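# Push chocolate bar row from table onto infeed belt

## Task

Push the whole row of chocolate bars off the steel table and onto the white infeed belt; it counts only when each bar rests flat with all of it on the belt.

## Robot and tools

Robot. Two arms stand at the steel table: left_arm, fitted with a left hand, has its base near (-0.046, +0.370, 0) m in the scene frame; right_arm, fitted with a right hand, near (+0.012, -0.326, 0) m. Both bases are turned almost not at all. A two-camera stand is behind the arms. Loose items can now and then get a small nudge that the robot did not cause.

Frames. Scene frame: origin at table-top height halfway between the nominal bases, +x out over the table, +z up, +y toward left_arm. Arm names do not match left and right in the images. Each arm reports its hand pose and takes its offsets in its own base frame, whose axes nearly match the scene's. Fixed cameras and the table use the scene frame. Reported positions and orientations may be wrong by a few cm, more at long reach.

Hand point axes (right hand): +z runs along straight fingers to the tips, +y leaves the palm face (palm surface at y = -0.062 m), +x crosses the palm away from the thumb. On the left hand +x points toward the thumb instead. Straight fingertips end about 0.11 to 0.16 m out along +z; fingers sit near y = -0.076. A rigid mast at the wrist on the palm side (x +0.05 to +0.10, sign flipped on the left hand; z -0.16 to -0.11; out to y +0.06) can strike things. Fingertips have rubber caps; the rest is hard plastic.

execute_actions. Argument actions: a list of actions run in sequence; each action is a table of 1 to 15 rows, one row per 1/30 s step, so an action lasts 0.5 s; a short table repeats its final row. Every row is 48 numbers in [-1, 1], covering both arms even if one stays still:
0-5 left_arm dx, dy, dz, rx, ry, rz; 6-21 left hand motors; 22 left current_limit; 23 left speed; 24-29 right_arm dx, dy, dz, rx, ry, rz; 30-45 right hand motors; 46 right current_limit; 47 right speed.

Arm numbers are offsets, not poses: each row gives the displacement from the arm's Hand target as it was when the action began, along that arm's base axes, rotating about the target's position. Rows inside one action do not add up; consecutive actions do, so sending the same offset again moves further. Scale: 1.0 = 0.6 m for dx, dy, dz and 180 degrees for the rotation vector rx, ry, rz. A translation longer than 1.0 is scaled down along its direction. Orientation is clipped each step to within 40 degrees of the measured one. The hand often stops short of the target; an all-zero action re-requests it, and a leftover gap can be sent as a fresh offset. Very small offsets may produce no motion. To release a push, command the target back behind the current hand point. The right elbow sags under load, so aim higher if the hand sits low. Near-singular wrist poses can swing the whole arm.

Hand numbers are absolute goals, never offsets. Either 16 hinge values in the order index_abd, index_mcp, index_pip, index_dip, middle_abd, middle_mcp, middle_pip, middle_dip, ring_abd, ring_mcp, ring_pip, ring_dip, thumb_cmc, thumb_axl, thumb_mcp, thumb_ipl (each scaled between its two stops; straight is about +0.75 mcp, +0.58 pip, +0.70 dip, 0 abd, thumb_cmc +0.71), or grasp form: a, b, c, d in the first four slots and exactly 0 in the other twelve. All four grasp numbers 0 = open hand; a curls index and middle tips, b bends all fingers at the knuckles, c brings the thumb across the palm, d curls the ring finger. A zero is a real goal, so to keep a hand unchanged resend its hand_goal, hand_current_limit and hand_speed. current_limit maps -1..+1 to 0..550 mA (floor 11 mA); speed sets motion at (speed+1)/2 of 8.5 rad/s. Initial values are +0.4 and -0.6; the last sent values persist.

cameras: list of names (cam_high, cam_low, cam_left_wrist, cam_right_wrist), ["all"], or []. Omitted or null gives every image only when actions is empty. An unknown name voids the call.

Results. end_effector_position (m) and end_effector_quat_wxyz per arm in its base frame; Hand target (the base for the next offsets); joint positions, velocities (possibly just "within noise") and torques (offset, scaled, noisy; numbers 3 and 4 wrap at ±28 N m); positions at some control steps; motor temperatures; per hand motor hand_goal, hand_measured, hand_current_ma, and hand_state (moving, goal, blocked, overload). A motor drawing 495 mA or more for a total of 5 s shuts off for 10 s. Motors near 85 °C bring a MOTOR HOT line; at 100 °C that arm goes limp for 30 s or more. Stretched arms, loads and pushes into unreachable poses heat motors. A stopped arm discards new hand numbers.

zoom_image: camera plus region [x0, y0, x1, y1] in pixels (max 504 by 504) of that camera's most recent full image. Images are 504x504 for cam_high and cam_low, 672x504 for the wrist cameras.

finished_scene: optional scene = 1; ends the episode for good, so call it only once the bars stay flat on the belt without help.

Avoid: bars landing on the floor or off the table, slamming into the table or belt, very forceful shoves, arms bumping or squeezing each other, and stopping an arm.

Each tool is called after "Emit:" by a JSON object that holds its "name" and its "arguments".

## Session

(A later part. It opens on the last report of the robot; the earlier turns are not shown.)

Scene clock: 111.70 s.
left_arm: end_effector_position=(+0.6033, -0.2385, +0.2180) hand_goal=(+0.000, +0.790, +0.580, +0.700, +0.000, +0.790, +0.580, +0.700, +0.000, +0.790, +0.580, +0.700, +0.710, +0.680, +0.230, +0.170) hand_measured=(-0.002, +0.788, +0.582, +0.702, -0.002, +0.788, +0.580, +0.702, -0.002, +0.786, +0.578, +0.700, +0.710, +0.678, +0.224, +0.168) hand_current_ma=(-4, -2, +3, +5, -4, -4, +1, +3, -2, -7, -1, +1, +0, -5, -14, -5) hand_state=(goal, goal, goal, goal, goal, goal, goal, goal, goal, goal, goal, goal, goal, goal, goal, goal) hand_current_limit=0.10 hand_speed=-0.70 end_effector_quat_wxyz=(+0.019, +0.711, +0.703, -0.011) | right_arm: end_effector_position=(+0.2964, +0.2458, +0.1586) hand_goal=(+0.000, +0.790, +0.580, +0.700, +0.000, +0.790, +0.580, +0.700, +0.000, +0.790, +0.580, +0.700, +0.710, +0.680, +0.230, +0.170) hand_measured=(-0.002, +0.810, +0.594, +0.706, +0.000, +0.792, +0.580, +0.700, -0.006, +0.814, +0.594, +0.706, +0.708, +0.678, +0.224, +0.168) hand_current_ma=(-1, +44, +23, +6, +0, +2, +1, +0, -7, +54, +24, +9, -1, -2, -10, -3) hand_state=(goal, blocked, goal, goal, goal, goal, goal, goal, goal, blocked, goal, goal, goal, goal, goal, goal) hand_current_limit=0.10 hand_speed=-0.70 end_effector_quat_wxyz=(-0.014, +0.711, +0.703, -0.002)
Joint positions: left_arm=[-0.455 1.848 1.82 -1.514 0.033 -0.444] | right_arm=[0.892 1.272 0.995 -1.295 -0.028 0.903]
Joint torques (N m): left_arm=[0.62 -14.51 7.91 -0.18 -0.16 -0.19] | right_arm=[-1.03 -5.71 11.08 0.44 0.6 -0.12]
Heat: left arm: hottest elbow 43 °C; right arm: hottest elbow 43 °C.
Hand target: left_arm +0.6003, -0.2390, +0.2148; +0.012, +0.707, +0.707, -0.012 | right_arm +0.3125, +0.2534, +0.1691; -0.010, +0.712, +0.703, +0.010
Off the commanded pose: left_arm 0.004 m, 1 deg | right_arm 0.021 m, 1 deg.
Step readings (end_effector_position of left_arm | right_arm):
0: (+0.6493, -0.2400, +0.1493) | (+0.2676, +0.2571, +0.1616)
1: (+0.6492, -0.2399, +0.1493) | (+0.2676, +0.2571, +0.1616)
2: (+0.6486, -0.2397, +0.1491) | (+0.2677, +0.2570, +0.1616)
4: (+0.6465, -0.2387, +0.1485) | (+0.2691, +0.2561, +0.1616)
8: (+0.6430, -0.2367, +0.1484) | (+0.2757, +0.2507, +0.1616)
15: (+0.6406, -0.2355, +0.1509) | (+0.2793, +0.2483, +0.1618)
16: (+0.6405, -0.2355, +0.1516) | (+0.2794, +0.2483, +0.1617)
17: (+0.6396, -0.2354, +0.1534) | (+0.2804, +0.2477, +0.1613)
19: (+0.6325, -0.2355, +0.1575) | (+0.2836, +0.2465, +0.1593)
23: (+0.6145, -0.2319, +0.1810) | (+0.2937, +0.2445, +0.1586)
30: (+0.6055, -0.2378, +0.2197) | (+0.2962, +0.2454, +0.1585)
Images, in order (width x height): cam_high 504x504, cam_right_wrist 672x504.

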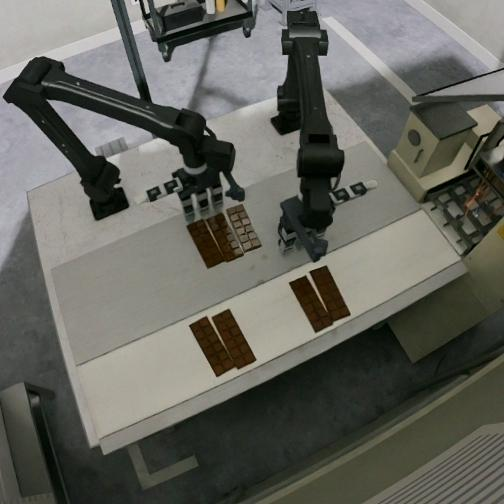

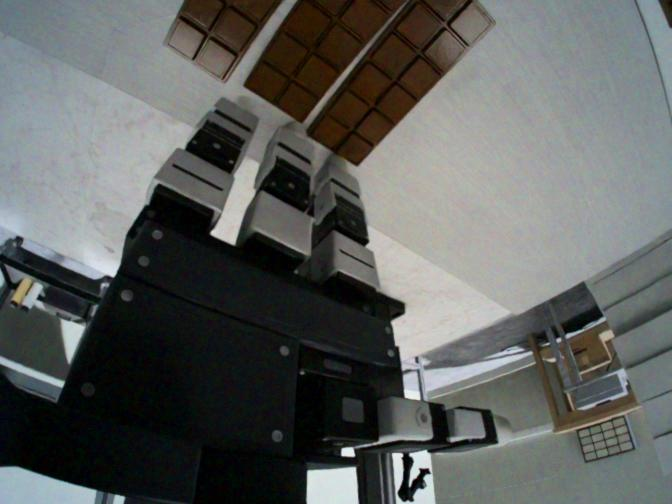

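Emit:
{"name": "execute_actions", "arguments": {"actions": [[[-0.15,0.03,0.02,0,0,0,0,0.79,0.58,0.7,0,0.79,0.58,0.7,0,0.79,0.58,0.7,0.71,0.68,0.23,0.17,0.1,-0.7,0.045,-0.006,0.006,0,0,0,0,0.79,0.58,0.7,0,0.79,0.58,0.7,0,0.79,0.58,0.7,0.71,0.68,0.23,0.17,0.1,-0.7]],[[-0.15,0.04,0,0,0,0,0,0.79,0.58,0.7,0,0.79,0.58,0.7,0,0.79,0.58,0.7,0.71,0.68,0.23,0.17,0.1,-0.7,0.047,0,0,0,0,0,0,0.79,0.58,0.7,0,0.79,0.58,0.7,0,0.79,0.58,0.7,0.71,0.68,0.23,0.17,0.1,-0.7]],[[-0.1,0.03,0,0,0,0,0,0.79,0.58,0.7,0,0.79,0.58,0.7,0,0.79,0.58,0.7,0.71,0.68,0.23,0.17,0.1,-0.7,0.047,0,0,0,0,0,0,0.79,0.58,0.7,0,0.79,0.58,0.7,0,0.79,0.58,0.7,0.71,0.68,0.23,0.17,0.1,-0.7]]], "cameras": ["cam_high","cam_right_wrist"]}}

Emit:
{"name": "zoom_image", "arguments": {"camera": "cam_high", "region": [140, 180, 350, 390]}}

Emit:
{"name": "zoom_image", "arguments": {"camera": "cam_right_wrist", "region": [140, 0, 460, 240]}}

Scene clock: 115.27 s.
left_arm: end_effector_position=(+0.3636, -0.1787, +0.2255) hand_goal=(+0.000, +0.790, +0.580, +0.700, +0.000, +0.790, +0.580, +0.700, +0.000, +0.790, +0.580, +0.700, +0.710, +0.680, +0.230, +0.170) hand_measured=(-0.002, +0.788, +0.580, +0.702, -0.002, +0.786, +0.580, +0.702, -0.002, +0.788, +0.578, +0.700, +0.708, +0.678, +0.224, +0.168) hand_current_ma=(-2, -5, +1, +4, -3, -6, +0, +3, -2, -5, -1, +1, -2, -5, -14, -5) hand_state=(goal, goal, goal, goal, goal, goal, goal, goal, goal, goal, goal, goal, goal, goal, goal, goal) hand_current_limit=0.10 hand_speed=-0.70 end_effector_quat_wxyz=(+0.014, +0.710, +0.704, -0.013) | right_arm: end_effector_position=(+0.3762, +0.2412, +0.1593) hand_goal=(+0.000, +0.790, +0.580, +0.700, +0.000, +0.790, +0.580, +0.700, +0.000, +0.790, +0.580, +0.700, +0.710, +0.680, +0.230, +0.170) hand_measured=(+0.000, +0.808, +0.594, +0.706, +0.002, +0.800, +0.586, +0.702, +0.000, +0.822, +0.598, +0.710, +0.708, +0.678, +0.224, +0.168) hand_current_ma=(+0, +38, +23, +6, +1, +15, +9, +1, -1, +78, +34, +14, -1, -2, -10, -3) hand_state=(goal, goal, goal, goal, goal, goal, goal, goal, goal, blocked, goal, goal, goal, goal, goal, goal) hand_current_limit=0.10 hand_speed=-0.70 end_effector_quat_wxyz=(-0.015, +0.711, +0.703, -0.008)
Joint positions: left_arm=[-0.608 1.225 1.131 -1.454 0.031 -0.6] | right_arm=[0.726 1.417 1.138 -1.309 -0.029 0.737]
Joint torques (N m): left_arm=[0.21 -6.83 7.82 -0.06 -0.17 -0.19] | right_arm=[-0.79 -8.35 11.58 0.61 0.54 -0.11]
Heat: left arm: hottest elbow 42 °C; right arm: hottest elbow 43 °C.
Hand target: left_arm +0.3603, -0.1791, +0.2267; +0.012, +0.707, +0.707, -0.012 | right_arm +0.3960, +0.2498, +0.1726; -0.010, +0.712, +0.702, +0.010
Off the commanded pose: left_arm 0.003 m, 0 deg | right_arm 0.025 m, 2 deg.
Step readings (end_effector_position of left_arm | right_arm):
0: (+0.6033, -0.2384, +0.2180) | (+0.2964, +0.2458, +0.1586)
1: (+0.6028, -0.2381, +0.2170) | (+0.2966, +0.2459, +0.1586)
2: (+0.5983, -0.2369, +0.2141) | (+0.2974, +0.2458, +0.1587)
4: (+0.5770, -0.2291, +0.2027) | (+0.3026, +0.2446, +0.1585)
8: (+0.5291, -0.2150, +0.1931) | (+0.3172, +0.2408, +0.1585)
15: (+0.5107, -0.2209, +0.2247) | (+0.3222, +0.2409, +0.1587)
16: (+0.5100, -0.2209, +0.2267) | (+0.3223, +0.2411, +0.1588)
17: (+0.5063, -0.2195, +0.2260) | (+0.3232, +0.2414, +0.1588)
19: (+0.4865, -0.2114, +0.2172) | (+0.3281, +0.2415, +0.1585)
23: (+0.4384, -0.1943, +0.2056) | (+0.3429, +0.2404, +0.1586)
30: (+0.4211, -0.1965, +0.2260) | (+0.3487, +0.2405, +0.1589)
31: (+0.4207, -0.1962, +0.2265) | (+0.3488, +0.2407, +0.1589)
32: (+0.4180, -0.1950, +0.2251) | (+0.3498, +0.2410, +0.1590)
34: (+0.4051, -0.1893, +0.2182) | (+0.3549, +0.2415, +0.1589)
38: (+0.3733, -0.1785, +0.2118) | (+0.3703, +0.2408, +0.1592)
45: (+0.3638, -0.1795, +0.2257) | (+0.3761, +0.2410, +0.1593)
Images, in order (width x height): cam_high 504x504, cam_right_wrist 672x504.

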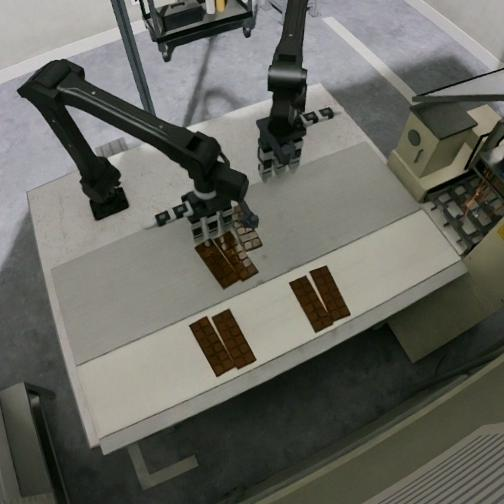

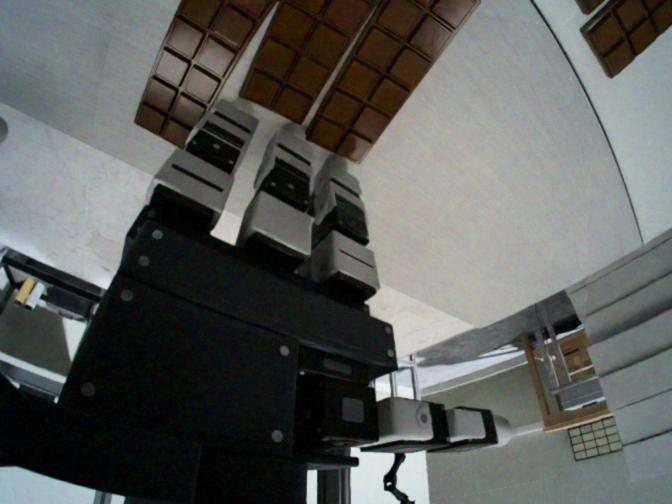

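Scaled by 2.400 from the camera's 504x504 image, which has a finer 720x720 frame.

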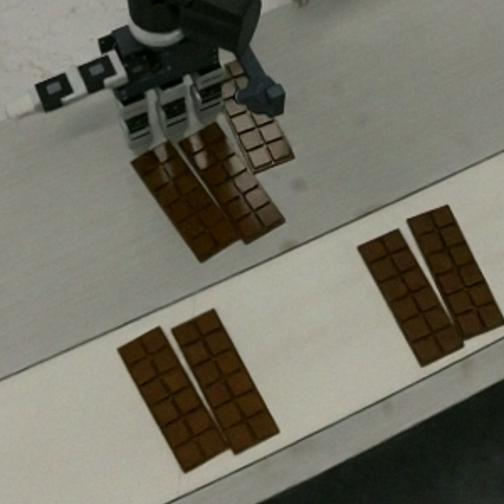

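Scaled by 1.575 from the camera's 672x504 image, which has a finer 960x720 frame.

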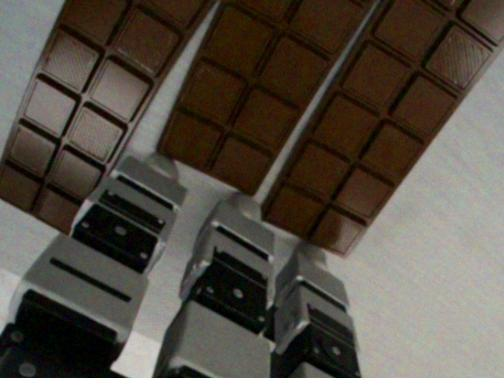

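Emit:
{"name": "execute_actions", "arguments": {"actions": [[[-0.03,0,0,0,0,0,0,0.79,0.58,0.7,0,0.79,0.58,0.7,0,0.79,0.58,0.7,0.71,0.68,0.23,0.17,0.1,-0.7,0.047,0.012,0.002,0,0,0,0,0.79,0.58,0.7,0,0.79,0.58,0.7,0,0.79,0.58,0.7,0.71,0.68,0.23,0.17,0.1,-0.7]],[[0,0,0,0,0,0,0,0.79,0.58,0.7,0,0.79,0.58,0.7,0,0.79,0.58,0.7,0.71,0.68,0.23,0.17,0.1,-0.7,0.047,0.012,0,0,0,0,0,0.79,0.58,0.7,0,0.79,0.58,0.7,0,0.79,0.58,0.7,0.71,0.68,0.23,0.17,0.1,-0.7]],[[0,0,0,0,0,0,0,0.79,0.58,0.7,0,0.79,0.58,0.7,0,0.79,0.58,0.7,0.71,0.68,0.23,0.17,0.1,-0.7,0.047,0.012,0,0,0,0,0,0.79,0.58,0.7,0,0.79,0.58,0.7,0,0.79,0.58,0.7,0.71,0.68,0.23,0.17,0.1,-0.7]]], "cameras": ["cam_high","cam_right_wrist"]}}

Emit:
{"name": "zoom_image", "arguments": {"camera": "cam_high", "region": [140, 180, 350, 390]}}

Emit:
{"name": "zoom_image", "arguments": {"camera": "cam_right_wrist", "region": [140, 0, 460, 240]}}

Scene clock: 118.30 s.
left_arm: end_effector_position=(+0.3466, -0.1798, +0.2228) hand_goal=(+0.000, +0.790, +0.580, +0.700, +0.000, +0.790, +0.580, +0.700, +0.000, +0.790, +0.580, +0.700, +0.710, +0.680, +0.230, +0.170) hand_measured=(-0.002, +0.788, +0.580, +0.702, -0.002, +0.786, +0.580, +0.702, -0.002, +0.788, +0.578, +0.700, +0.708, +0.678, +0.224, +0.168) hand_current_ma=(-2, -5, +1, +4, -3, -6, +0, +3, -2, -5, -1, +1, -2, -5, -14, -5) hand_state=(goal, goal, goal, goal, goal, goal, goal, goal, goal, goal, goal, goal, goal, goal, goal, goal) hand_current_limit=0.10 hand_speed=-0.70 end_effector_quat_wxyz=(+0.011, +0.710, +0.704, -0.013) | right_arm: end_effector_position=(+0.4606, +0.2644, +0.1624) hand_goal=(+0.000, +0.790, +0.580, +0.700, +0.000, +0.790, +0.580, +0.700, +0.000, +0.790, +0.580, +0.700, +0.710, +0.680, +0.230, +0.170) hand_measured=(+0.002, +0.808, +0.594, +0.706, +0.004, +0.796, +0.586, +0.702, +0.008, +0.822, +0.600, +0.710, +0.708, +0.678, +0.224, +0.168) hand_current_ma=(+1, +38, +23, +6, +3, +10, +9, +1, +11, +81, +37, +16, -1, -2, -10, -3) hand_state=(goal, goal, goal, goal, goal, goal, goal, goal, goal, blocked, goal, goal, goal, goal, goal, goal) hand_current_limit=0.10 hand_speed=-0.70 end_effector_quat_wxyz=(-0.014, +0.712, +0.702, -0.007)
Joint positions: left_arm=[-0.641 1.194 1.099 -1.458 0.029 -0.634] | right_arm=[0.645 1.618 1.372 -1.343 -0.027 0.659]
Joint torques (N m): left_arm=[0.21 -7 7.84 -0.21 -0.15 -0.19] | right_arm=[-0.62 -11.63 11.73 0.61 0.35 -0.13]
Heat: left arm: hottest elbow 42 °C; right arm: hottest elbow 44 °C.
Hand target: left_arm +0.3423, -0.1791, +0.2268; +0.013, +0.707, +0.707, -0.012 | right_arm +0.4806, +0.2714, +0.1738; -0.010, +0.712, +0.703, +0.010
Off the commanded pose: left_arm 0.006 m, 0 deg | right_arm 0.024 m, 2 deg.
Step readings (end_effector_position of left_arm | right_arm):
0: (+0.3636, -0.1786, +0.2255) | (+0.3762, +0.2412, +0.1593)
1: (+0.3635, -0.1786, +0.2254) | (+0.3763, +0.2414, +0.1595)
2: (+0.3627, -0.1789, +0.2248) | (+0.3771, +0.2418, +0.1597)
4: (+0.3589, -0.1786, +0.2227) | (+0.3822, +0.2436, +0.1595)
8: (+0.3498, -0.1790, +0.2199) | (+0.3977, +0.2476, +0.1600)
15: (+0.3467, -0.1801, +0.2228) | (+0.4038, +0.2486, +0.1602)
16: (+0.3467, -0.1801, +0.2228) | (+0.4039, +0.2487, +0.1604)
17: (+0.3467, -0.1800, +0.2228) | (+0.4048, +0.2491, +0.1604)
19: (+0.3467, -0.1799, +0.2228) | (+0.4100, +0.2510, +0.1602)
23: (+0.3467, -0.1799, +0.2228) | (+0.4255, +0.2554, +0.1608)
30: (+0.3466, -0.1798, +0.2228) | (+0.4321, +0.2563, +0.1613)
31: (+0.3466, -0.1798, +0.2228) | (+0.4322, +0.2564, +0.1616)
32: (+0.3466, -0.1798, +0.2228) | (+0.4331, +0.2568, +0.1616)
34: (+0.3466, -0.1798, +0.2228) | (+0.4383, +0.2590, +0.1615)
38: (+0.3466, -0.1798, +0.2228) | (+0.4536, +0.2634, +0.1619)
45: (+0.3466, -0.1798, +0.2228) | (+0.4604, +0.2643, +0.1624)
Images, in order (width x height): cam_high 504x504, cam_right_wrist 672x504.

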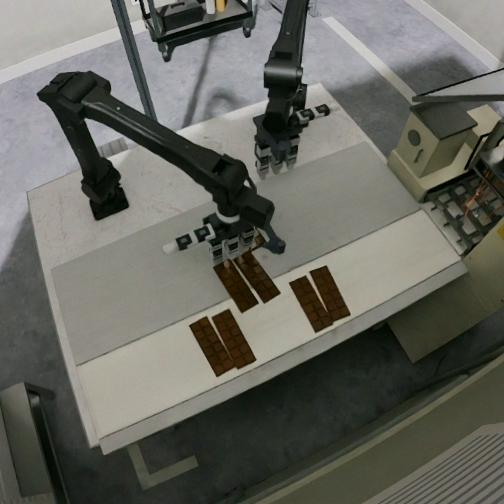

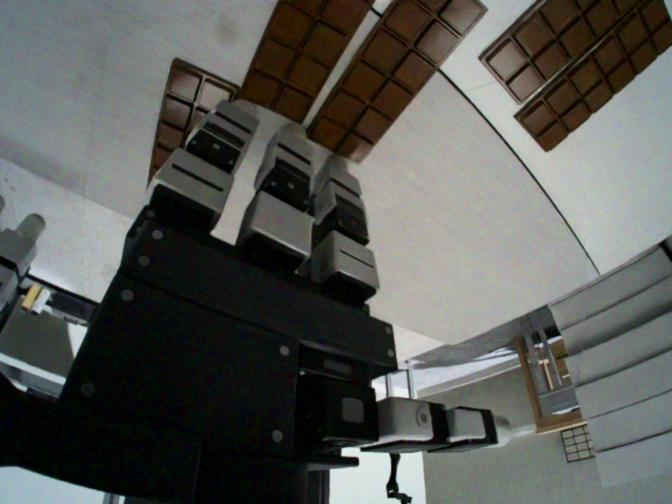

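Scaled by 2.400 from the camera's 504x504 image, which has a finer 720x720 frame.

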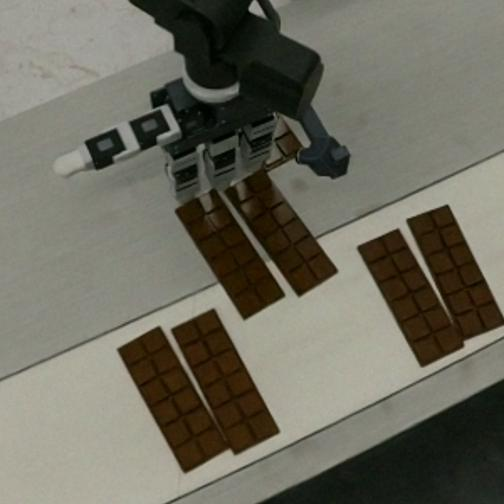

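Scaled by 1.575 from the camera's 672x504 image, which has a finer 960x720 frame.

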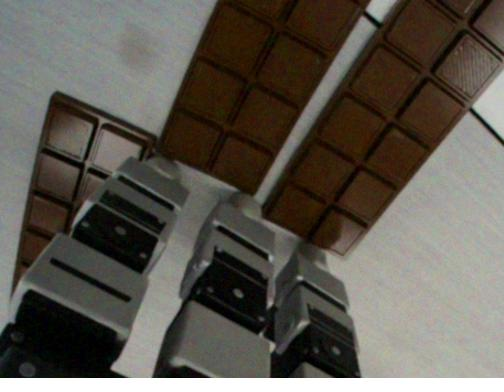

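Emit:
{"name": "execute_actions", "arguments": {"actions": [[[0,0,0,0,0,0,0,0.79,0.58,0.7,0,0.79,0.58,0.7,0,0.79,0.58,0.7,0.71,0.68,0.23,0.17,0.1,-0.7,0.047,-0.01,0,0,0,0,0,0.79,0.58,0.7,0,0.79,0.58,0.7,0,0.79,0.58,0.7,0.71,0.68,0.23,0.17,0.1,-0.7]],[[0,0,0,0,0,0,0,0.79,0.58,0.7,0,0.79,0.58,0.7,0,0.79,0.58,0.7,0.71,0.68,0.23,0.17,0.1,-0.7,0.047,-0.008,0,0,0,0,0,0.79,0.58,0.7,0,0.79,0.58,0.7,0,0.79,0.58,0.7,0.71,0.68,0.23,0.17,0.1,-0.7]],[[0,0,0,0,0,0,0,0.79,0.58,0.7,0,0.79,0.58,0.7,0,0.79,0.58,0.7,0.71,0.68,0.23,0.17,0.1,-0.7,0.047,-0.006,0,0,0,0,0,0.79,0.58,0.7,0,0.79,0.58,0.7,0,0.79,0.58,0.7,0.71,0.68,0.23,0.17,0.1,-0.7]]], "cameras": ["cam_high","cam_left_wrist","cam_right_wrist"]}}

Emit:
{"name": "zoom_image", "arguments": {"camera": "cam_high", "region": [140, 180, 350, 390]}}

Emit:
{"name": "zoom_image", "arguments": {"camera": "cam_right_wrist", "region": [140, 0, 460, 240]}}

Scene clock: 125.07 s.
left_arm: end_effector_position=(+0.3466, -0.1798, +0.2228) hand_goal=(+0.000, +0.790, +0.580, +0.700, +0.000, +0.790, +0.580, +0.700, +0.000, +0.790, +0.580, +0.700, +0.710, +0.680, +0.230, +0.170) hand_measured=(-0.002, +0.788, +0.580, +0.702, -0.002, +0.786, +0.580, +0.702, -0.002, +0.788, +0.578, +0.700, +0.708, +0.678, +0.224, +0.168) hand_current_ma=(-2, -5, +1, +4, -3, -6, +0, +3, -2, -5, -1, +1, -2, -5, -14, -5) hand_state=(goal, goal, goal, goal, goal, goal, goal, goal, goal, goal, goal, goal, goal, goal, goal, goal) hand_current_limit=0.10 hand_speed=-0.70 end_effector_quat_wxyz=(+0.011, +0.710, +0.704, -0.013) | right_arm: end_effector_position=(+0.5463, +0.2544, +0.1649) hand_goal=(+0.000, +0.790, +0.580, +0.700, +0.000, +0.790, +0.580, +0.700, +0.000, +0.790, +0.580, +0.700, +0.710, +0.680, +0.230, +0.170) hand_measured=(+0.004, +0.810, +0.594, +0.706, -0.002, +0.798, +0.586, +0.702, +0.000, +0.816, +0.596, +0.710, +0.708, +0.678, +0.224, +0.168) hand_current_ma=(+4, +42, +23, +6, -2, +14, +8, +2, +0, +59, +28, +15, -1, -2, -10, -3) hand_state=(goal, goal, goal, goal, goal, goal, goal, goal, goal, blocked, goal, goal, goal, goal, goal, goal) hand_current_limit=0.10 hand_speed=-0.70 end_effector_quat_wxyz=(-0.015, +0.712, +0.702, -0.003)
Joint positions: left_arm=[-0.641 1.194 1.099 -1.458 0.029 -0.634] | right_arm=[0.534 1.78 1.591 -1.394 -0.029 0.547]
Joint torques (N m): left_arm=[0.21 -6.95 7.84 -0.21 -0.15 -0.19] | right_arm=[-0.67 -13.8 11.74 0.49 0.36 -0.12]
Heat: left arm: hottest elbow 42 °C; right arm: hottest elbow 44 °C.
Hand target: left_arm +0.3423, -0.1791, +0.2268; +0.013, +0.707, +0.707, -0.012 | right_arm +0.5652, +0.2571, +0.1739; -0.010, +0.712, +0.703, +0.010
Off the commanded pose: left_arm 0.006 m, 0 deg | right_arm 0.021 m, 2 deg.
Step readings (end_effector_position of left_arm | right_arm):
0: (+0.3466, -0.1798, +0.2228) | (+0.4606, +0.2644, +0.1624)
1: (+0.3466, -0.1798, +0.2228) | (+0.4607, +0.2646, +0.1624)
2: (+0.3466, -0.1798, +0.2228) | (+0.4616, +0.2647, +0.1626)
4: (+0.3466, -0.1798, +0.2228) | (+0.4665, +0.2650, +0.1624)
8: (+0.3466, -0.1798, +0.2228) | (+0.4828, +0.2621, +0.1631)
15: (+0.3466, -0.1798, +0.2228) | (+0.4904, +0.2594, +0.1635)
16: (+0.3466, -0.1798, +0.2228) | (+0.4906, +0.2595, +0.1637)
17: (+0.3466, -0.1798, +0.2228) | (+0.4918, +0.2594, +0.1640)
19: (+0.3466, -0.1798, +0.2228) | (+0.4961, +0.2604, +0.1633)
23: (+0.3466, -0.1798, +0.2228) | (+0.5098, +0.2593, +0.1637)
30: (+0.3466, -0.1798, +0.2228) | (+0.5185, +0.2559, +0.1644)
31: (+0.3466, -0.1798, +0.2228) | (+0.5187, +0.2560, +0.1645)
32: (+0.3466, -0.1798, +0.2228) | (+0.5196, +0.2563, +0.1644)
34: (+0.3466, -0.1798, +0.2228) | (+0.5243, +0.2572, +0.1643)
38: (+0.3466, -0.1798, +0.2228) | (+0.5387, +0.2565, +0.1647)
45: (+0.3466, -0.1798, +0.2228) | (+0.5461, +0.2542, +0.1650)
Images, in order (width x height): cam_high 504x504, cam_left_wrist 672x504, cam_right_wrist 672x504.

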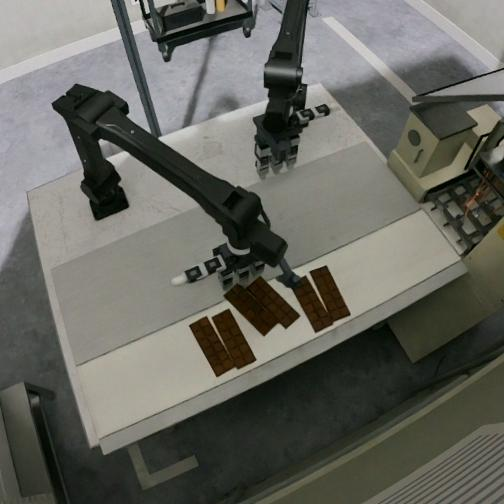

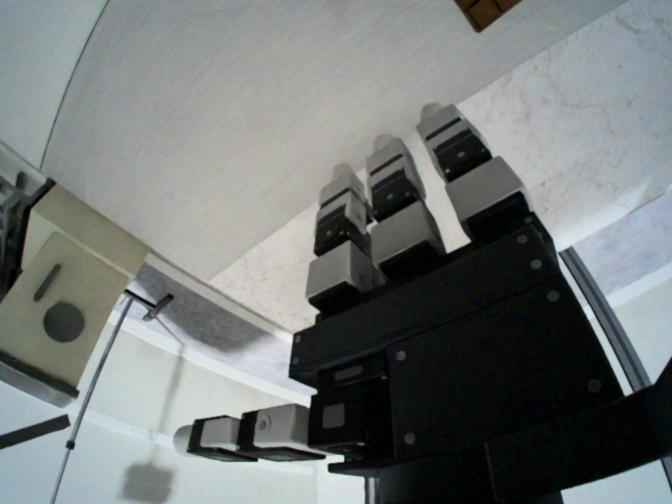

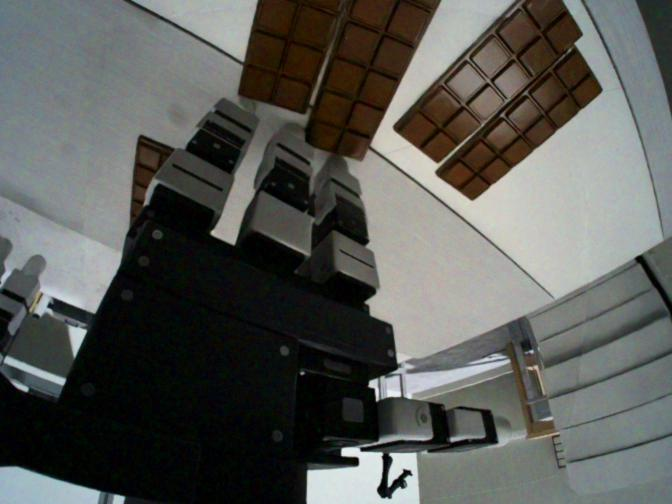

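Scaled by 2.400 from the camera's 504x504 image, which has a finer 720x720 frame.

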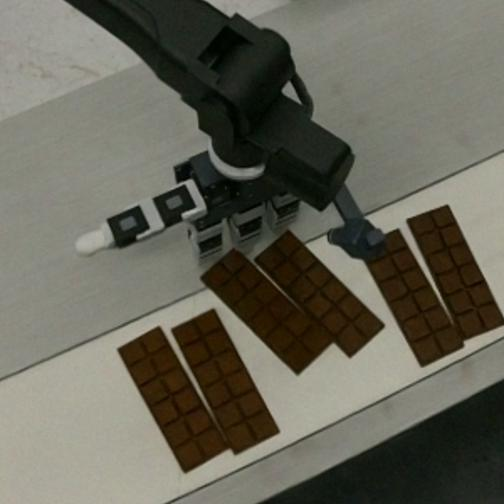

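Scaled by 1.575 from the camera's 672x504 image, which has a finer 960x720 frame.

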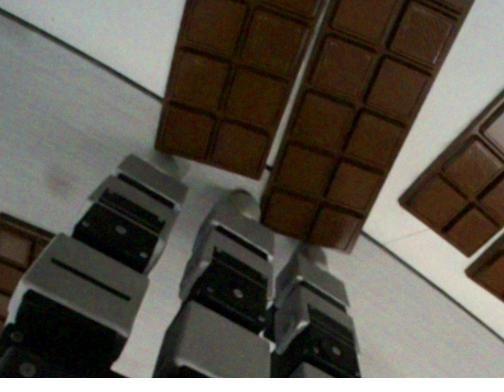

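Emit:
{"name": "execute_actions", "arguments": {"actions": [[[0,0,0,0,0,0,0,0.79,0.58,0.7,0,0.79,0.58,0.7,0,0.79,0.58,0.7,0.71,0.68,0.23,0.17,0.1,-0.7,-0.06,0,0.06,0,0,0,0,0.79,0.58,0.7,0,0.79,0.58,0.7,0,0.79,0.58,0.7,0.71,0.68,0.23,0.17,0.1,-0.7]],[[0,0,0,0,0,0,0,0.79,0.58,0.7,0,0.79,0.58,0.7,0,0.79,0.58,0.7,0.71,0.68,0.23,0.17,0.1,-0.7,0,-0.09,0,0,0,0,0,0.79,0.58,0.7,0,0.79,0.58,0.7,0,0.79,0.58,0.7,0.71,0.68,0.23,0.17,0.1,-0.7]],[[0,0,0,0,0,0,0,0.79,0.58,0.7,0,0.79,0.58,0.7,0,0.79,0.58,0.7,0.71,0.68,0.23,0.17,0.1,-0.7,0.105,-0.088,0,0,0,0,0,0.79,0.58,0.7,0,0.79,0.58,0.7,0,0.79,0.58,0.7,0.71,0.68,0.23,0.17,0.1,-0.7]]], "cameras": ["cam_high","cam_right_wrist"]}}

Emit:
{"name": "zoom_image", "arguments": {"camera": "cam_high", "region": [140, 180, 350, 390]}}

Emit:
{"name": "zoom_image", "arguments": {"camera": "cam_right_wrist", "region": [140, 0, 460, 240]}}

Scene clock: 138.70 s.
left_arm: end_effector_position=(+0.3466, -0.1798, +0.2228) hand_goal=(+0.000, +0.790, +0.580, +0.700, +0.000, +0.790, +0.580, +0.700, +0.000, +0.790, +0.580, +0.700, +0.710, +0.680, +0.230, +0.170) hand_measured=(-0.002, +0.788, +0.580, +0.702, -0.002, +0.786, +0.580, +0.702, -0.002, +0.788, +0.578, +0.700, +0.708, +0.678, +0.224, +0.168) hand_current_ma=(-2, -5, +1, +4, -3, -6, +0, +3, -2, -5, -1, +1, -2, -5, -14, -5) hand_state=(goal, goal, goal, goal, goal, goal, goal, goal, goal, goal, goal, goal, goal, goal, goal, goal) hand_current_limit=0.10 hand_speed=-0.70 end_effector_quat_wxyz=(+0.011, +0.710, +0.704, -0.013) | right_arm: end_effector_position=(+0.5789, +0.1405, +0.1861) hand_goal=(+0.000, +0.790, +0.580, +0.700, +0.000, +0.790, +0.580, +0.700, +0.000, +0.790, +0.580, +0.700, +0.710, +0.680, +0.230, +0.170) hand_measured=(+0.002, +0.790, +0.582, +0.702, -0.002, +0.790, +0.582, +0.702, -0.002, +0.788, +0.582, +0.702, +0.708, +0.678, +0.224, +0.168) hand_current_ma=(+1, -1, +2, +3, -2, -1, +2, +2, -2, -1, +1, +2, -1, -2, -10, -3) hand_state=(goal, goal, goal, goal, goal, goal, goal, goal, goal, goal, goal, goal, goal, goal, goal, goal) hand_current_limit=0.10 hand_speed=-0.70 end_effector_quat_wxyz=(-0.018, +0.718, +0.696, -0.009)
Joint positions: left_arm=[-0.641 1.194 1.099 -1.458 0.029 -0.634] | right_arm=[0.316 1.738 1.592 -1.457 -0.024 0.346]
Joint torques (N m): left_arm=[0.21 -6.95 7.84 -0.21 -0.15 -0.19] | right_arm=[0.91 -15.44 12.16 0.03 0.07 -0.13]
Heat: left arm: hottest elbow 41 °C; right arm: hottest elbow 45 °C.
Hand target: left_arm +0.3423, -0.1791, +0.2268; +0.013, +0.707, +0.707, -0.012 | right_arm +0.5922, +0.1502, +0.2097; -0.010, +0.711, +0.703, +0.010
Off the commanded pose: left_arm 0.006 m, 0 deg | right_arm 0.029 m, 3 deg.
Step readings (end_effector_position of left_arm | right_arm):
0: (+0.3466, -0.1798, +0.2228) | (+0.5464, +0.2545, +0.1651)
1: (+0.3466, -0.1798, +0.2228) | (+0.5463, +0.2545, +0.1651)
2: (+0.3466, -0.1798, +0.2228) | (+0.5455, +0.2541, +0.1648)
4: (+0.3466, -0.1798, +0.2228) | (+0.5429, +0.2530, +0.1665)
8: (+0.3466, -0.1798, +0.2228) | (+0.5358, +0.2526, +0.1758)
15: (+0.3466, -0.1798, +0.2228) | (+0.5307, +0.2519, +0.1953)
16: (+0.3466, -0.1798, +0.2228) | (+0.5305, +0.2520, +0.1962)
17: (+0.3466, -0.1798, +0.2228) | (+0.5303, +0.2506, +0.1965)
19: (+0.3466, -0.1798, +0.2228) | (+0.5274, +0.2444, +0.1947)
23: (+0.3466, -0.1798, +0.2228) | (+0.5235, +0.2201, +0.1928)
30: (+0.3466, -0.1798, +0.2228) | (+0.5298, +0.1996, +0.1999)
31: (+0.3466, -0.1798, +0.2228) | (+0.5299, +0.1998, +0.1999)
32: (+0.3466, -0.1798, +0.2228) | (+0.5315, +0.1970, +0.1999)
34: (+0.3466, -0.1798, +0.2228) | (+0.5355, +0.1926, +0.1983)
38: (+0.3466, -0.1798, +0.2228) | (+0.5600, +0.1594, +0.1936)
45: (+0.3466, -0.1798, +0.2228) | (+0.5788, +0.1326, +0.1835)
Images, in order (width x height): cam_high 504x504, cam_right_wrist 672x504.

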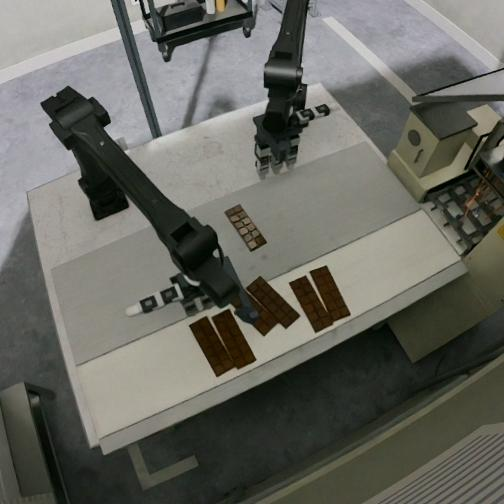

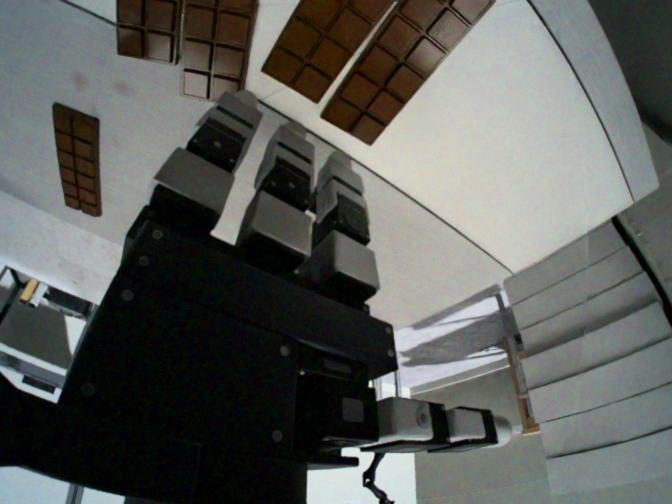

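Scaled by 2.400 from the camera's 504x504 image, which has a finer 720x720 frame.

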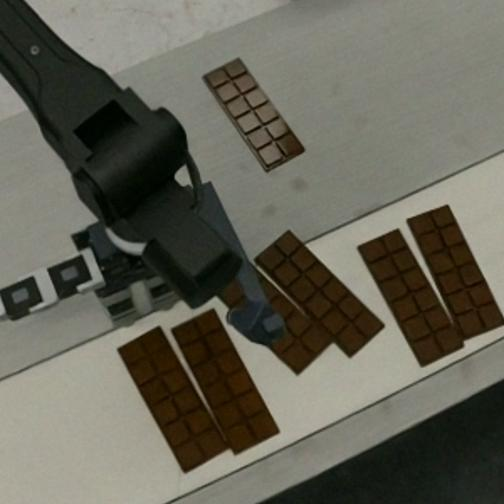

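Scaled by 1.575 from the camera's 672x504 image, which has a finer 960x720 frame.

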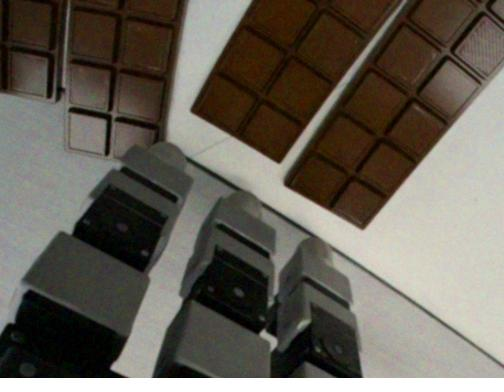

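Emit:
{"name": "execute_actions", "arguments": {"actions": [[[0,0,0,0,0,0,0,0.79,0.58,0.7,0,0.79,0.58,0.7,0,0.79,0.58,0.7,0.71,0.68,0.23,0.17,0.1,-0.7,-0.012,-0.02,-0.066,0,0,0,0,0.79,0.58,0.7,0,0.79,0.58,0.7,0,0.79,0.58,0.7,0.71,0.68,0.23,0.17,0.1,-0.7]]], "cameras": ["cam_high","cam_right_wrist"]}}

Emit:
{"name": "zoom_image", "arguments": {"camera": "cam_right_wrist", "region": [140, 0, 460, 240]}}

Scene clock: 142.00 s.
left_arm: end_effector_position=(+0.3466, -0.1798, +0.2228) hand_goal=(+0.000, +0.790, +0.580, +0.700, +0.000, +0.790, +0.580, +0.700, +0.000, +0.790, +0.580, +0.700, +0.710, +0.680, +0.230, +0.170) hand_measured=(-0.002, +0.788, +0.580, +0.702, -0.002, +0.786, +0.580, +0.702, -0.002, +0.788, +0.578, +0.700, +0.708, +0.678, +0.224, +0.168) hand_current_ma=(-2, -5, +1, +4, -3, -6, +0, +3, -2, -5, -1, +1, -2, -5, -14, -5) hand_state=(goal, goal, goal, goal, goal, goal, goal, goal, goal, goal, goal, goal, goal, goal, goal, goal) hand_current_limit=0.10 hand_speed=-0.70 end_effector_quat_wxyz=(+0.011, +0.710, +0.704, -0.013) | right_arm: end_effector_position=(+0.5803, +0.1418, +0.1652) hand_goal=(+0.000, +0.790, +0.580, +0.700, +0.000, +0.790, +0.580, +0.700, +0.000, +0.790, +0.580, +0.700, +0.710, +0.680, +0.230, +0.170) hand_measured=(+0.002, +0.790, +0.582, +0.702, -0.002, +0.790, +0.582, +0.702, +0.000, +0.790, +0.580, +0.702, +0.708, +0.678, +0.224, +0.168) hand_current_ma=(+1, -1, +2, +3, -2, -1, +2, +2, +0, +0, +0, +1, -1, -2, -10, -3) hand_state=(goal, goal, goal, goal, goal, goal, goal, goal, goal, goal, goal, goal, goal, goal, goal, goal) hand_current_limit=0.10 hand_speed=-0.70 end_effector_quat_wxyz=(-0.014, +0.712, +0.702, +0.000)
Joint positions: left_arm=[-0.641 1.194 1.099 -1.458 0.029 -0.634] | right_arm=[0.315 1.738 1.533 -1.378 -0.025 0.328]
Joint torques (N m): left_arm=[0.21 -7 7.84 -0.21 -0.15 -0.19] | right_arm=[-0.44 -15.79 7.9 0.98 0.09 -0.12]
Heat: left arm: hottest elbow 41 °C; right arm: hottest elbow 45 °C.
Hand target: left_arm +0.3423, -0.1791, +0.2268; +0.013, +0.707, +0.707, -0.012 | right_arm +0.5849, +0.1381, +0.1701; -0.010, +0.712, +0.703, +0.010
Off the commanded pose: left_arm 0.006 m, 0 deg | right_arm 0.008 m, 1 deg.
Step readings (end_effector_position of left_arm | right_arm):
0: (+0.3466, -0.1798, +0.2228) | (+0.5790, +0.1405, +0.1861)
1: (+0.3466, -0.1798, +0.2228) | (+0.5790, +0.1405, +0.1861)
2: (+0.3466, -0.1798, +0.2228) | (+0.5794, +0.1408, +0.1862)
4: (+0.3466, -0.1798, +0.2228) | (+0.5823, +0.1420, +0.1845)
8: (+0.3466, -0.1798, +0.2228) | (+0.5821, +0.1424, +0.1722)
15: (+0.3466, -0.1798, +0.2228) | (+0.5800, +0.1418, +0.1651)
Images, in order (width x height): cam_high 504x504, cam_right_wrist 672x504.

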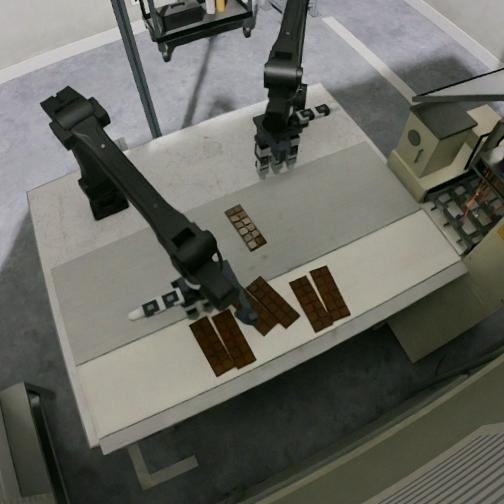

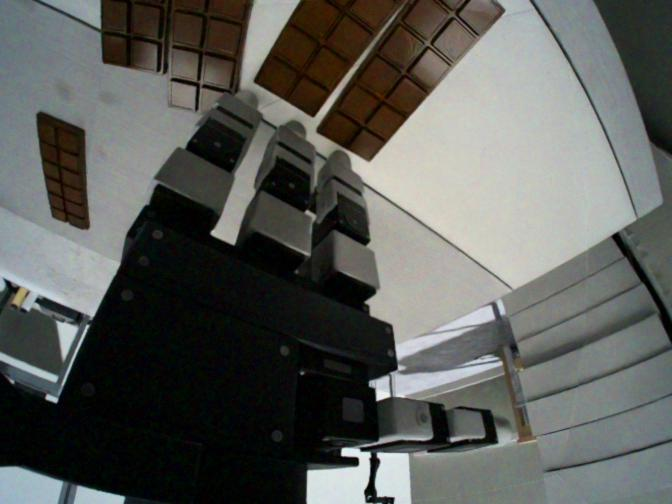

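Scaled by 1.575 from the camera's 672x504 image, which has a finer 960x720 frame.

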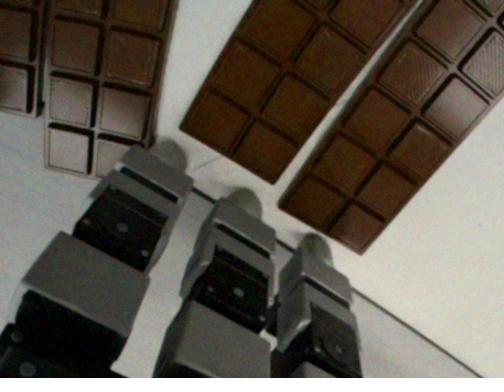

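Emit:
{"name": "execute_actions", "arguments": {"actions": [[[0,0,0,0,0,0,0,0.79,0.58,0.7,0,0.79,0.58,0.7,0,0.79,0.58,0.7,0.71,0.68,0.23,0.17,0.1,-0.7,0,0.035,0,0,0,0,0,0.79,0.58,0.7,0,0.79,0.58,0.7,0,0.79,0.58,0.7,0.71,0.68,0.23,0.17,0.1,-0.7]],[[0,0,0,0,0,0,0,0.79,0.58,0.7,0,0.79,0.58,0.7,0,0.79,0.58,0.7,0.71,0.68,0.23,0.17,0.1,-0.7,0,0.03,0,0,0,0,0,0.79,0.58,0.7,0,0.79,0.58,0.7,0,0.79,0.58,0.7,0.71,0.68,0.23,0.17,0.1,-0.7]]], "cameras": ["cam_high","cam_right_wrist"]}}

Emit:
{"name": "zoom_image", "arguments": {"camera": "cam_high", "region": [140, 180, 350, 390]}}

Emit:
{"name": "zoom_image", "arguments": {"camera": "cam_right_wrist", "region": [100, 0, 460, 240]}}

Scene clock: 144.30 s.
left_arm: end_effector_position=(+0.3466, -0.1798, +0.2228) hand_goal=(+0.000, +0.790, +0.580, +0.700, +0.000, +0.790, +0.580, +0.700, +0.000, +0.790, +0.580, +0.700, +0.710, +0.680, +0.230, +0.170) hand_measured=(-0.002, +0.788, +0.580, +0.702, -0.002, +0.786, +0.580, +0.702, -0.002, +0.788, +0.578, +0.700, +0.708, +0.678, +0.224, +0.168) hand_current_ma=(-2, -5, +1, +4, -3, -6, +0, +3, -2, -5, -1, +1, -2, -5, -14, -5) hand_state=(goal, goal, goal, goal, goal, goal, goal, goal, goal, goal, goal, goal, goal, goal, goal, goal) hand_current_limit=0.10 hand_speed=-0.70 end_effector_quat_wxyz=(+0.011, +0.710, +0.704, -0.013) | right_arm: end_effector_position=(+0.5737, +0.1593, +0.1650) hand_goal=(+0.000, +0.790, +0.580, +0.700, +0.000, +0.790, +0.580, +0.700, +0.000, +0.790, +0.580, +0.700, +0.710, +0.680, +0.230, +0.170) hand_measured=(+0.002, +0.790, +0.582, +0.702, -0.002, +0.790, +0.582, +0.702, +0.046, +0.784, +0.578, +0.700, +0.708, +0.678, +0.224, +0.168) hand_current_ma=(+1, -1, +2, +3, -2, -1, +2, +2, +95, -7, -1, +0, -1, -2, -10, -3) hand_state=(goal, goal, goal, goal, goal, goal, goal, goal, blocked, goal, goal, goal, goal, goal, goal, goal) hand_current_limit=0.10 hand_speed=-0.70 end_effector_quat_wxyz=(-0.010, +0.715, +0.699, -0.003)
Joint positions: left_arm=[-0.641 1.194 1.099 -1.458 0.029 -0.634] | right_arm=[0.355 1.739 1.533 -1.378 -0.015 0.378]
Joint torques (N m): left_arm=[0.21 -7 7.84 -0.21 -0.15 -0.19] | right_arm=[1.73 -13.33 11.1 0.66 -0.34 0.07]
Heat: left arm: hottest elbow 41 °C; right arm: hottest elbow 45 °C.
Hand target: left_arm +0.3423, -0.1791, +0.2268; +0.013, +0.707, +0.707, -0.012 | right_arm +0.5849, +0.1773, +0.1701; -0.010, +0.711, +0.703, +0.010
Off the commanded pose: left_arm 0.006 m, 0 deg | right_arm 0.022 m, 2 deg.
Step readings (end_effector_position of left_arm | right_arm):
0: (+0.3466, -0.1798, +0.2228) | (+0.5803, +0.1418, +0.1652)
1: (+0.3466, -0.1798, +0.2228) | (+0.5803, +0.1418, +0.1652)
2: (+0.3466, -0.1798, +0.2228) | (+0.5803, +0.1418, +0.1652)
4: (+0.3466, -0.1798, +0.2228) | (+0.5800, +0.1430, +0.1652)
8: (+0.3466, -0.1798, +0.2228) | (+0.5789, +0.1463, +0.1652)
15: (+0.3466, -0.1798, +0.2228) | (+0.5776, +0.1501, +0.1652)
16: (+0.3466, -0.1798, +0.2228) | (+0.5775, +0.1503, +0.1652)
17: (+0.3466, -0.1798, +0.2228) | (+0.5773, +0.1505, +0.1650)
19: (+0.3466, -0.1798, +0.2228) | (+0.5767, +0.1518, +0.1646)
23: (+0.3466, -0.1798, +0.2228) | (+0.5748, +0.1572, +0.1649)
30: (+0.3466, -0.1798, +0.2228) | (+0.5737, +0.1595, +0.1650)
Images, in order (width x height): cam_high 504x504, cam_right_wrist 672x504.

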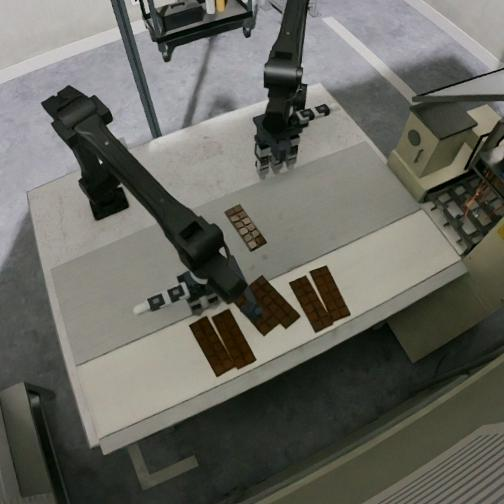

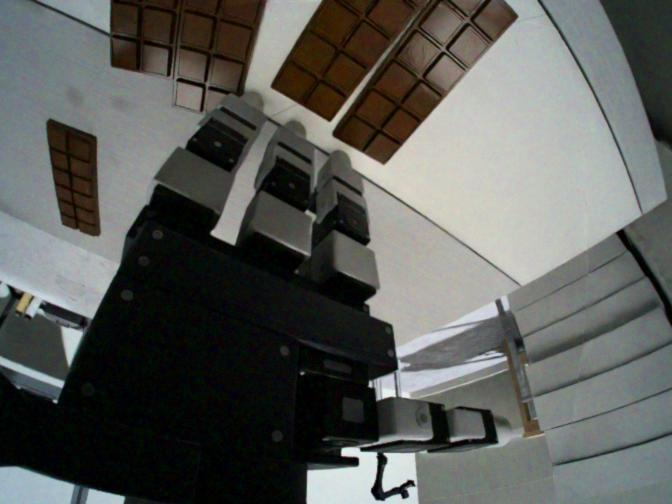

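Scaled by 2.400 from the camera's 504x504 image, which has a finer 720x720 frame.

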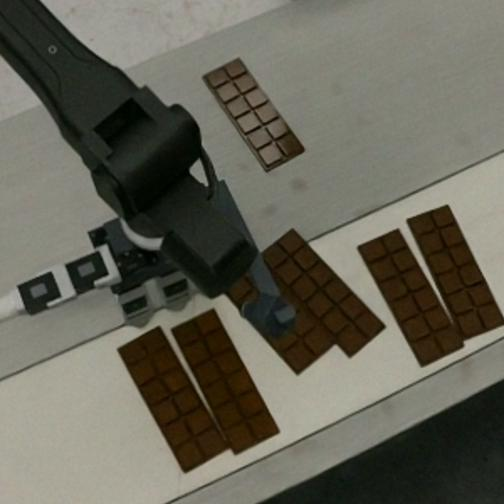

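Scaled by 1.400 from the camera's 672x504 image, which has a finer 960x720 frame.

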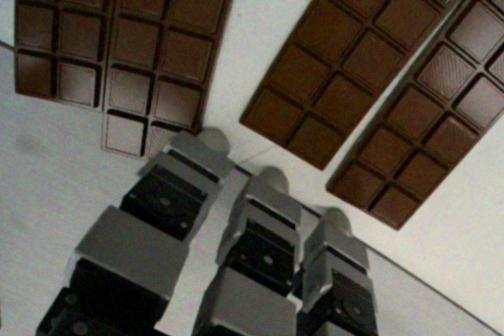

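Emit:
{"name": "execute_actions", "arguments": {"actions": [[[0,0,0,0,0,0,0,0.79,0.58,0.7,0,0.79,0.58,0.7,0,0.79,0.58,0.7,0.71,0.68,0.23,0.17,0.1,-0.7,0,0.035,0,0,0,0,0,0.79,0.58,0.7,0,0.79,0.58,0.7,0,0.79,0.58,0.7,0.71,0.68,0.23,0.17,0.1,-0.7]],[[0,0,0,0,0,0,0,0.79,0.58,0.7,0,0.79,0.58,0.7,0,0.79,0.58,0.7,0.71,0.68,0.23,0.17,0.1,-0.7,0,0.02,0,0,0,0,0,0.79,0.58,0.7,0,0.79,0.58,0.7,0,0.79,0.58,0.7,0.71,0.68,0.23,0.17,0.1,-0.7]]], "cameras": ["cam_high","cam_right_wrist"]}}

Emit:
{"name": "zoom_image", "arguments": {"camera": "cam_high", "region": [140, 180, 350, 390]}}

Emit:
{"name": "zoom_image", "arguments": {"camera": "cam_right_wrist", "region": [100, 0, 460, 240]}}

Scene clock: 146.27 s.
left_arm: end_effector_position=(+0.3466, -0.1798, +0.2228) hand_goal=(+0.000, +0.790, +0.580, +0.700, +0.000, +0.790, +0.580, +0.700, +0.000, +0.790, +0.580, +0.700, +0.710, +0.680, +0.230, +0.170) hand_measured=(-0.002, +0.788, +0.580, +0.702, -0.002, +0.786, +0.580, +0.702, -0.002, +0.788, +0.578, +0.700, +0.708, +0.678, +0.224, +0.168) hand_current_ma=(-2, -5, +1, +4, -3, -6, +0, +3, -2, -5, -1, +1, -2, -5, -14, -5) hand_state=(goal, goal, goal, goal, goal, goal, goal, goal, goal, goal, goal, goal, goal, goal, goal, goal) hand_current_limit=0.10 hand_speed=-0.70 end_effector_quat_wxyz=(+0.011, +0.710, +0.704, -0.013) | right_arm: end_effector_position=(+0.5758, +0.1896, +0.1661) hand_goal=(+0.000, +0.790, +0.580, +0.700, +0.000, +0.790, +0.580, +0.700, +0.000, +0.790, +0.580, +0.700, +0.710, +0.680, +0.230, +0.170) hand_measured=(+0.002, +0.790, +0.582, +0.702, -0.002, +0.790, +0.582, +0.702, +0.066, +0.802, +0.586, +0.702, +0.708, +0.678, +0.224, +0.168) hand_current_ma=(+1, -1, +2, +3, -2, -1, +2, +2, +161, +21, +9, +2, -1, -2, -10, -3) hand_state=(goal, goal, goal, goal, goal, goal, goal, goal, blocked, goal, goal, goal, goal, goal, goal, goal) hand_current_limit=0.10 hand_speed=-0.70 end_effector_quat_wxyz=(-0.006, +0.715, +0.699, -0.001)
Joint positions: left_arm=[-0.641 1.194 1.099 -1.458 0.029 -0.634] | right_arm=[0.409 1.769 1.574 -1.383 -0.01 0.431]
Joint torques (N m): left_arm=[0.21 -6.95 7.84 -0.21 -0.15 -0.19] | right_arm=[1.96 -13.68 11.43 0.4 -0.52 0.11]
Heat: left arm: hottest elbow 41 °C; right arm: hottest elbow 45 °C.
Hand target: left_arm +0.3423, -0.1791, +0.2268; +0.013, +0.707, +0.707, -0.012 | right_arm +0.5850, +0.2103, +0.1703; -0.010, +0.711, +0.703, +0.010
Off the commanded pose: left_arm 0.006 m, 0 deg | right_arm 0.023 m, 1 deg.
Step readings (end_effector_position of left_arm | right_arm):
0: (+0.3466, -0.1798, +0.2228) | (+0.5737, +0.1593, +0.1650)
1: (+0.3466, -0.1798, +0.2228) | (+0.5736, +0.1592, +0.1650)
2: (+0.3466, -0.1798, +0.2228) | (+0.5737, +0.1595, +0.1651)
4: (+0.3466, -0.1798, +0.2228) | (+0.5745, +0.1618, +0.1655)
8: (+0.3466, -0.1798, +0.2228) | (+0.5751, +0.1723, +0.1657)
15: (+0.3466, -0.1798, +0.2228) | (+0.5746, +0.1812, +0.1658)
16: (+0.3466, -0.1798, +0.2228) | (+0.5745, +0.1812, +0.1658)
17: (+0.3466, -0.1798, +0.2228) | (+0.5748, +0.1814, +0.1661)
19: (+0.3466, -0.1798, +0.2228) | (+0.5752, +0.1819, +0.1657)
23: (+0.3466, -0.1798, +0.2228) | (+0.5760, +0.1843, +0.1658)
30: (+0.3466, -0.1798, +0.2228) | (+0.5758, +0.1895, +0.1659)
Images, in order (width x height): cam_high 504x504, cam_right_wrist 672x504.

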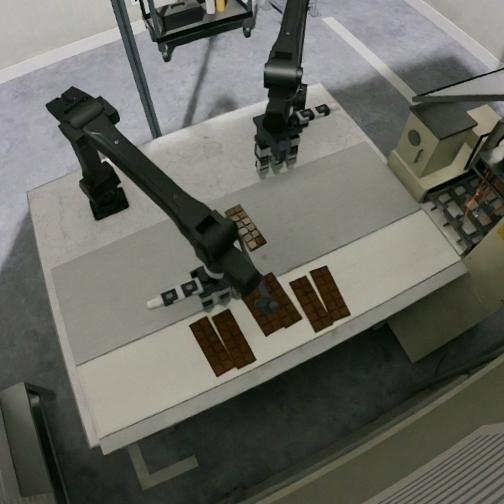

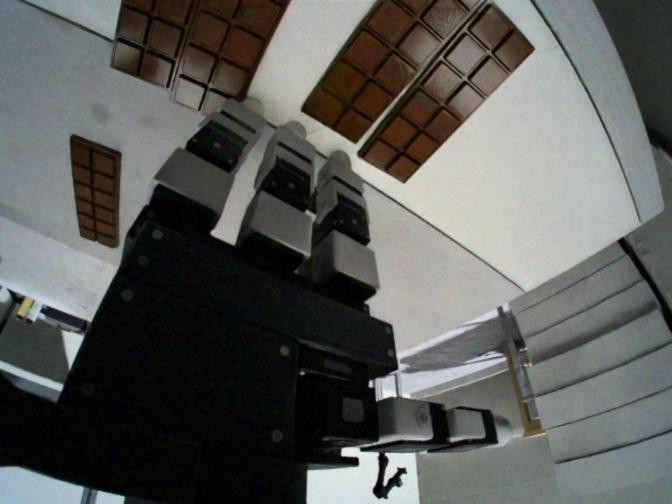

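Scaled by 2.400 from the camera's 504x504 image, which has a finer 720x720 frame.

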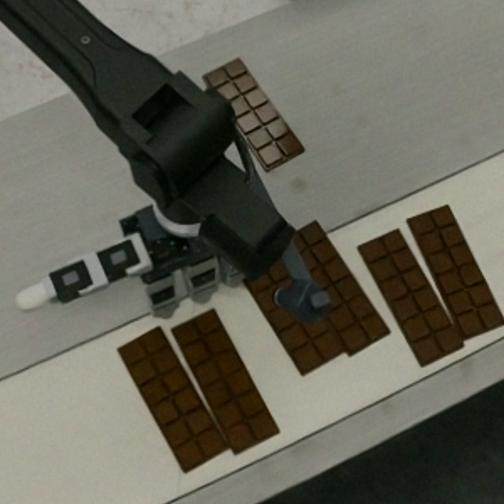

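Scaled by 1.400 from the camera's 672x504 image, which has a finer 960x720 frame.

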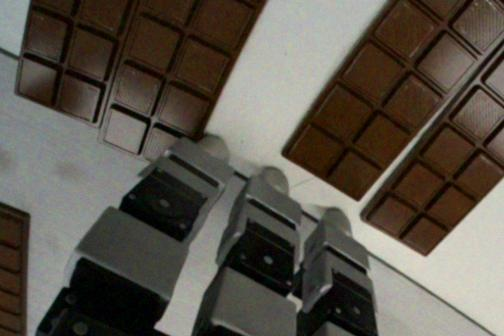

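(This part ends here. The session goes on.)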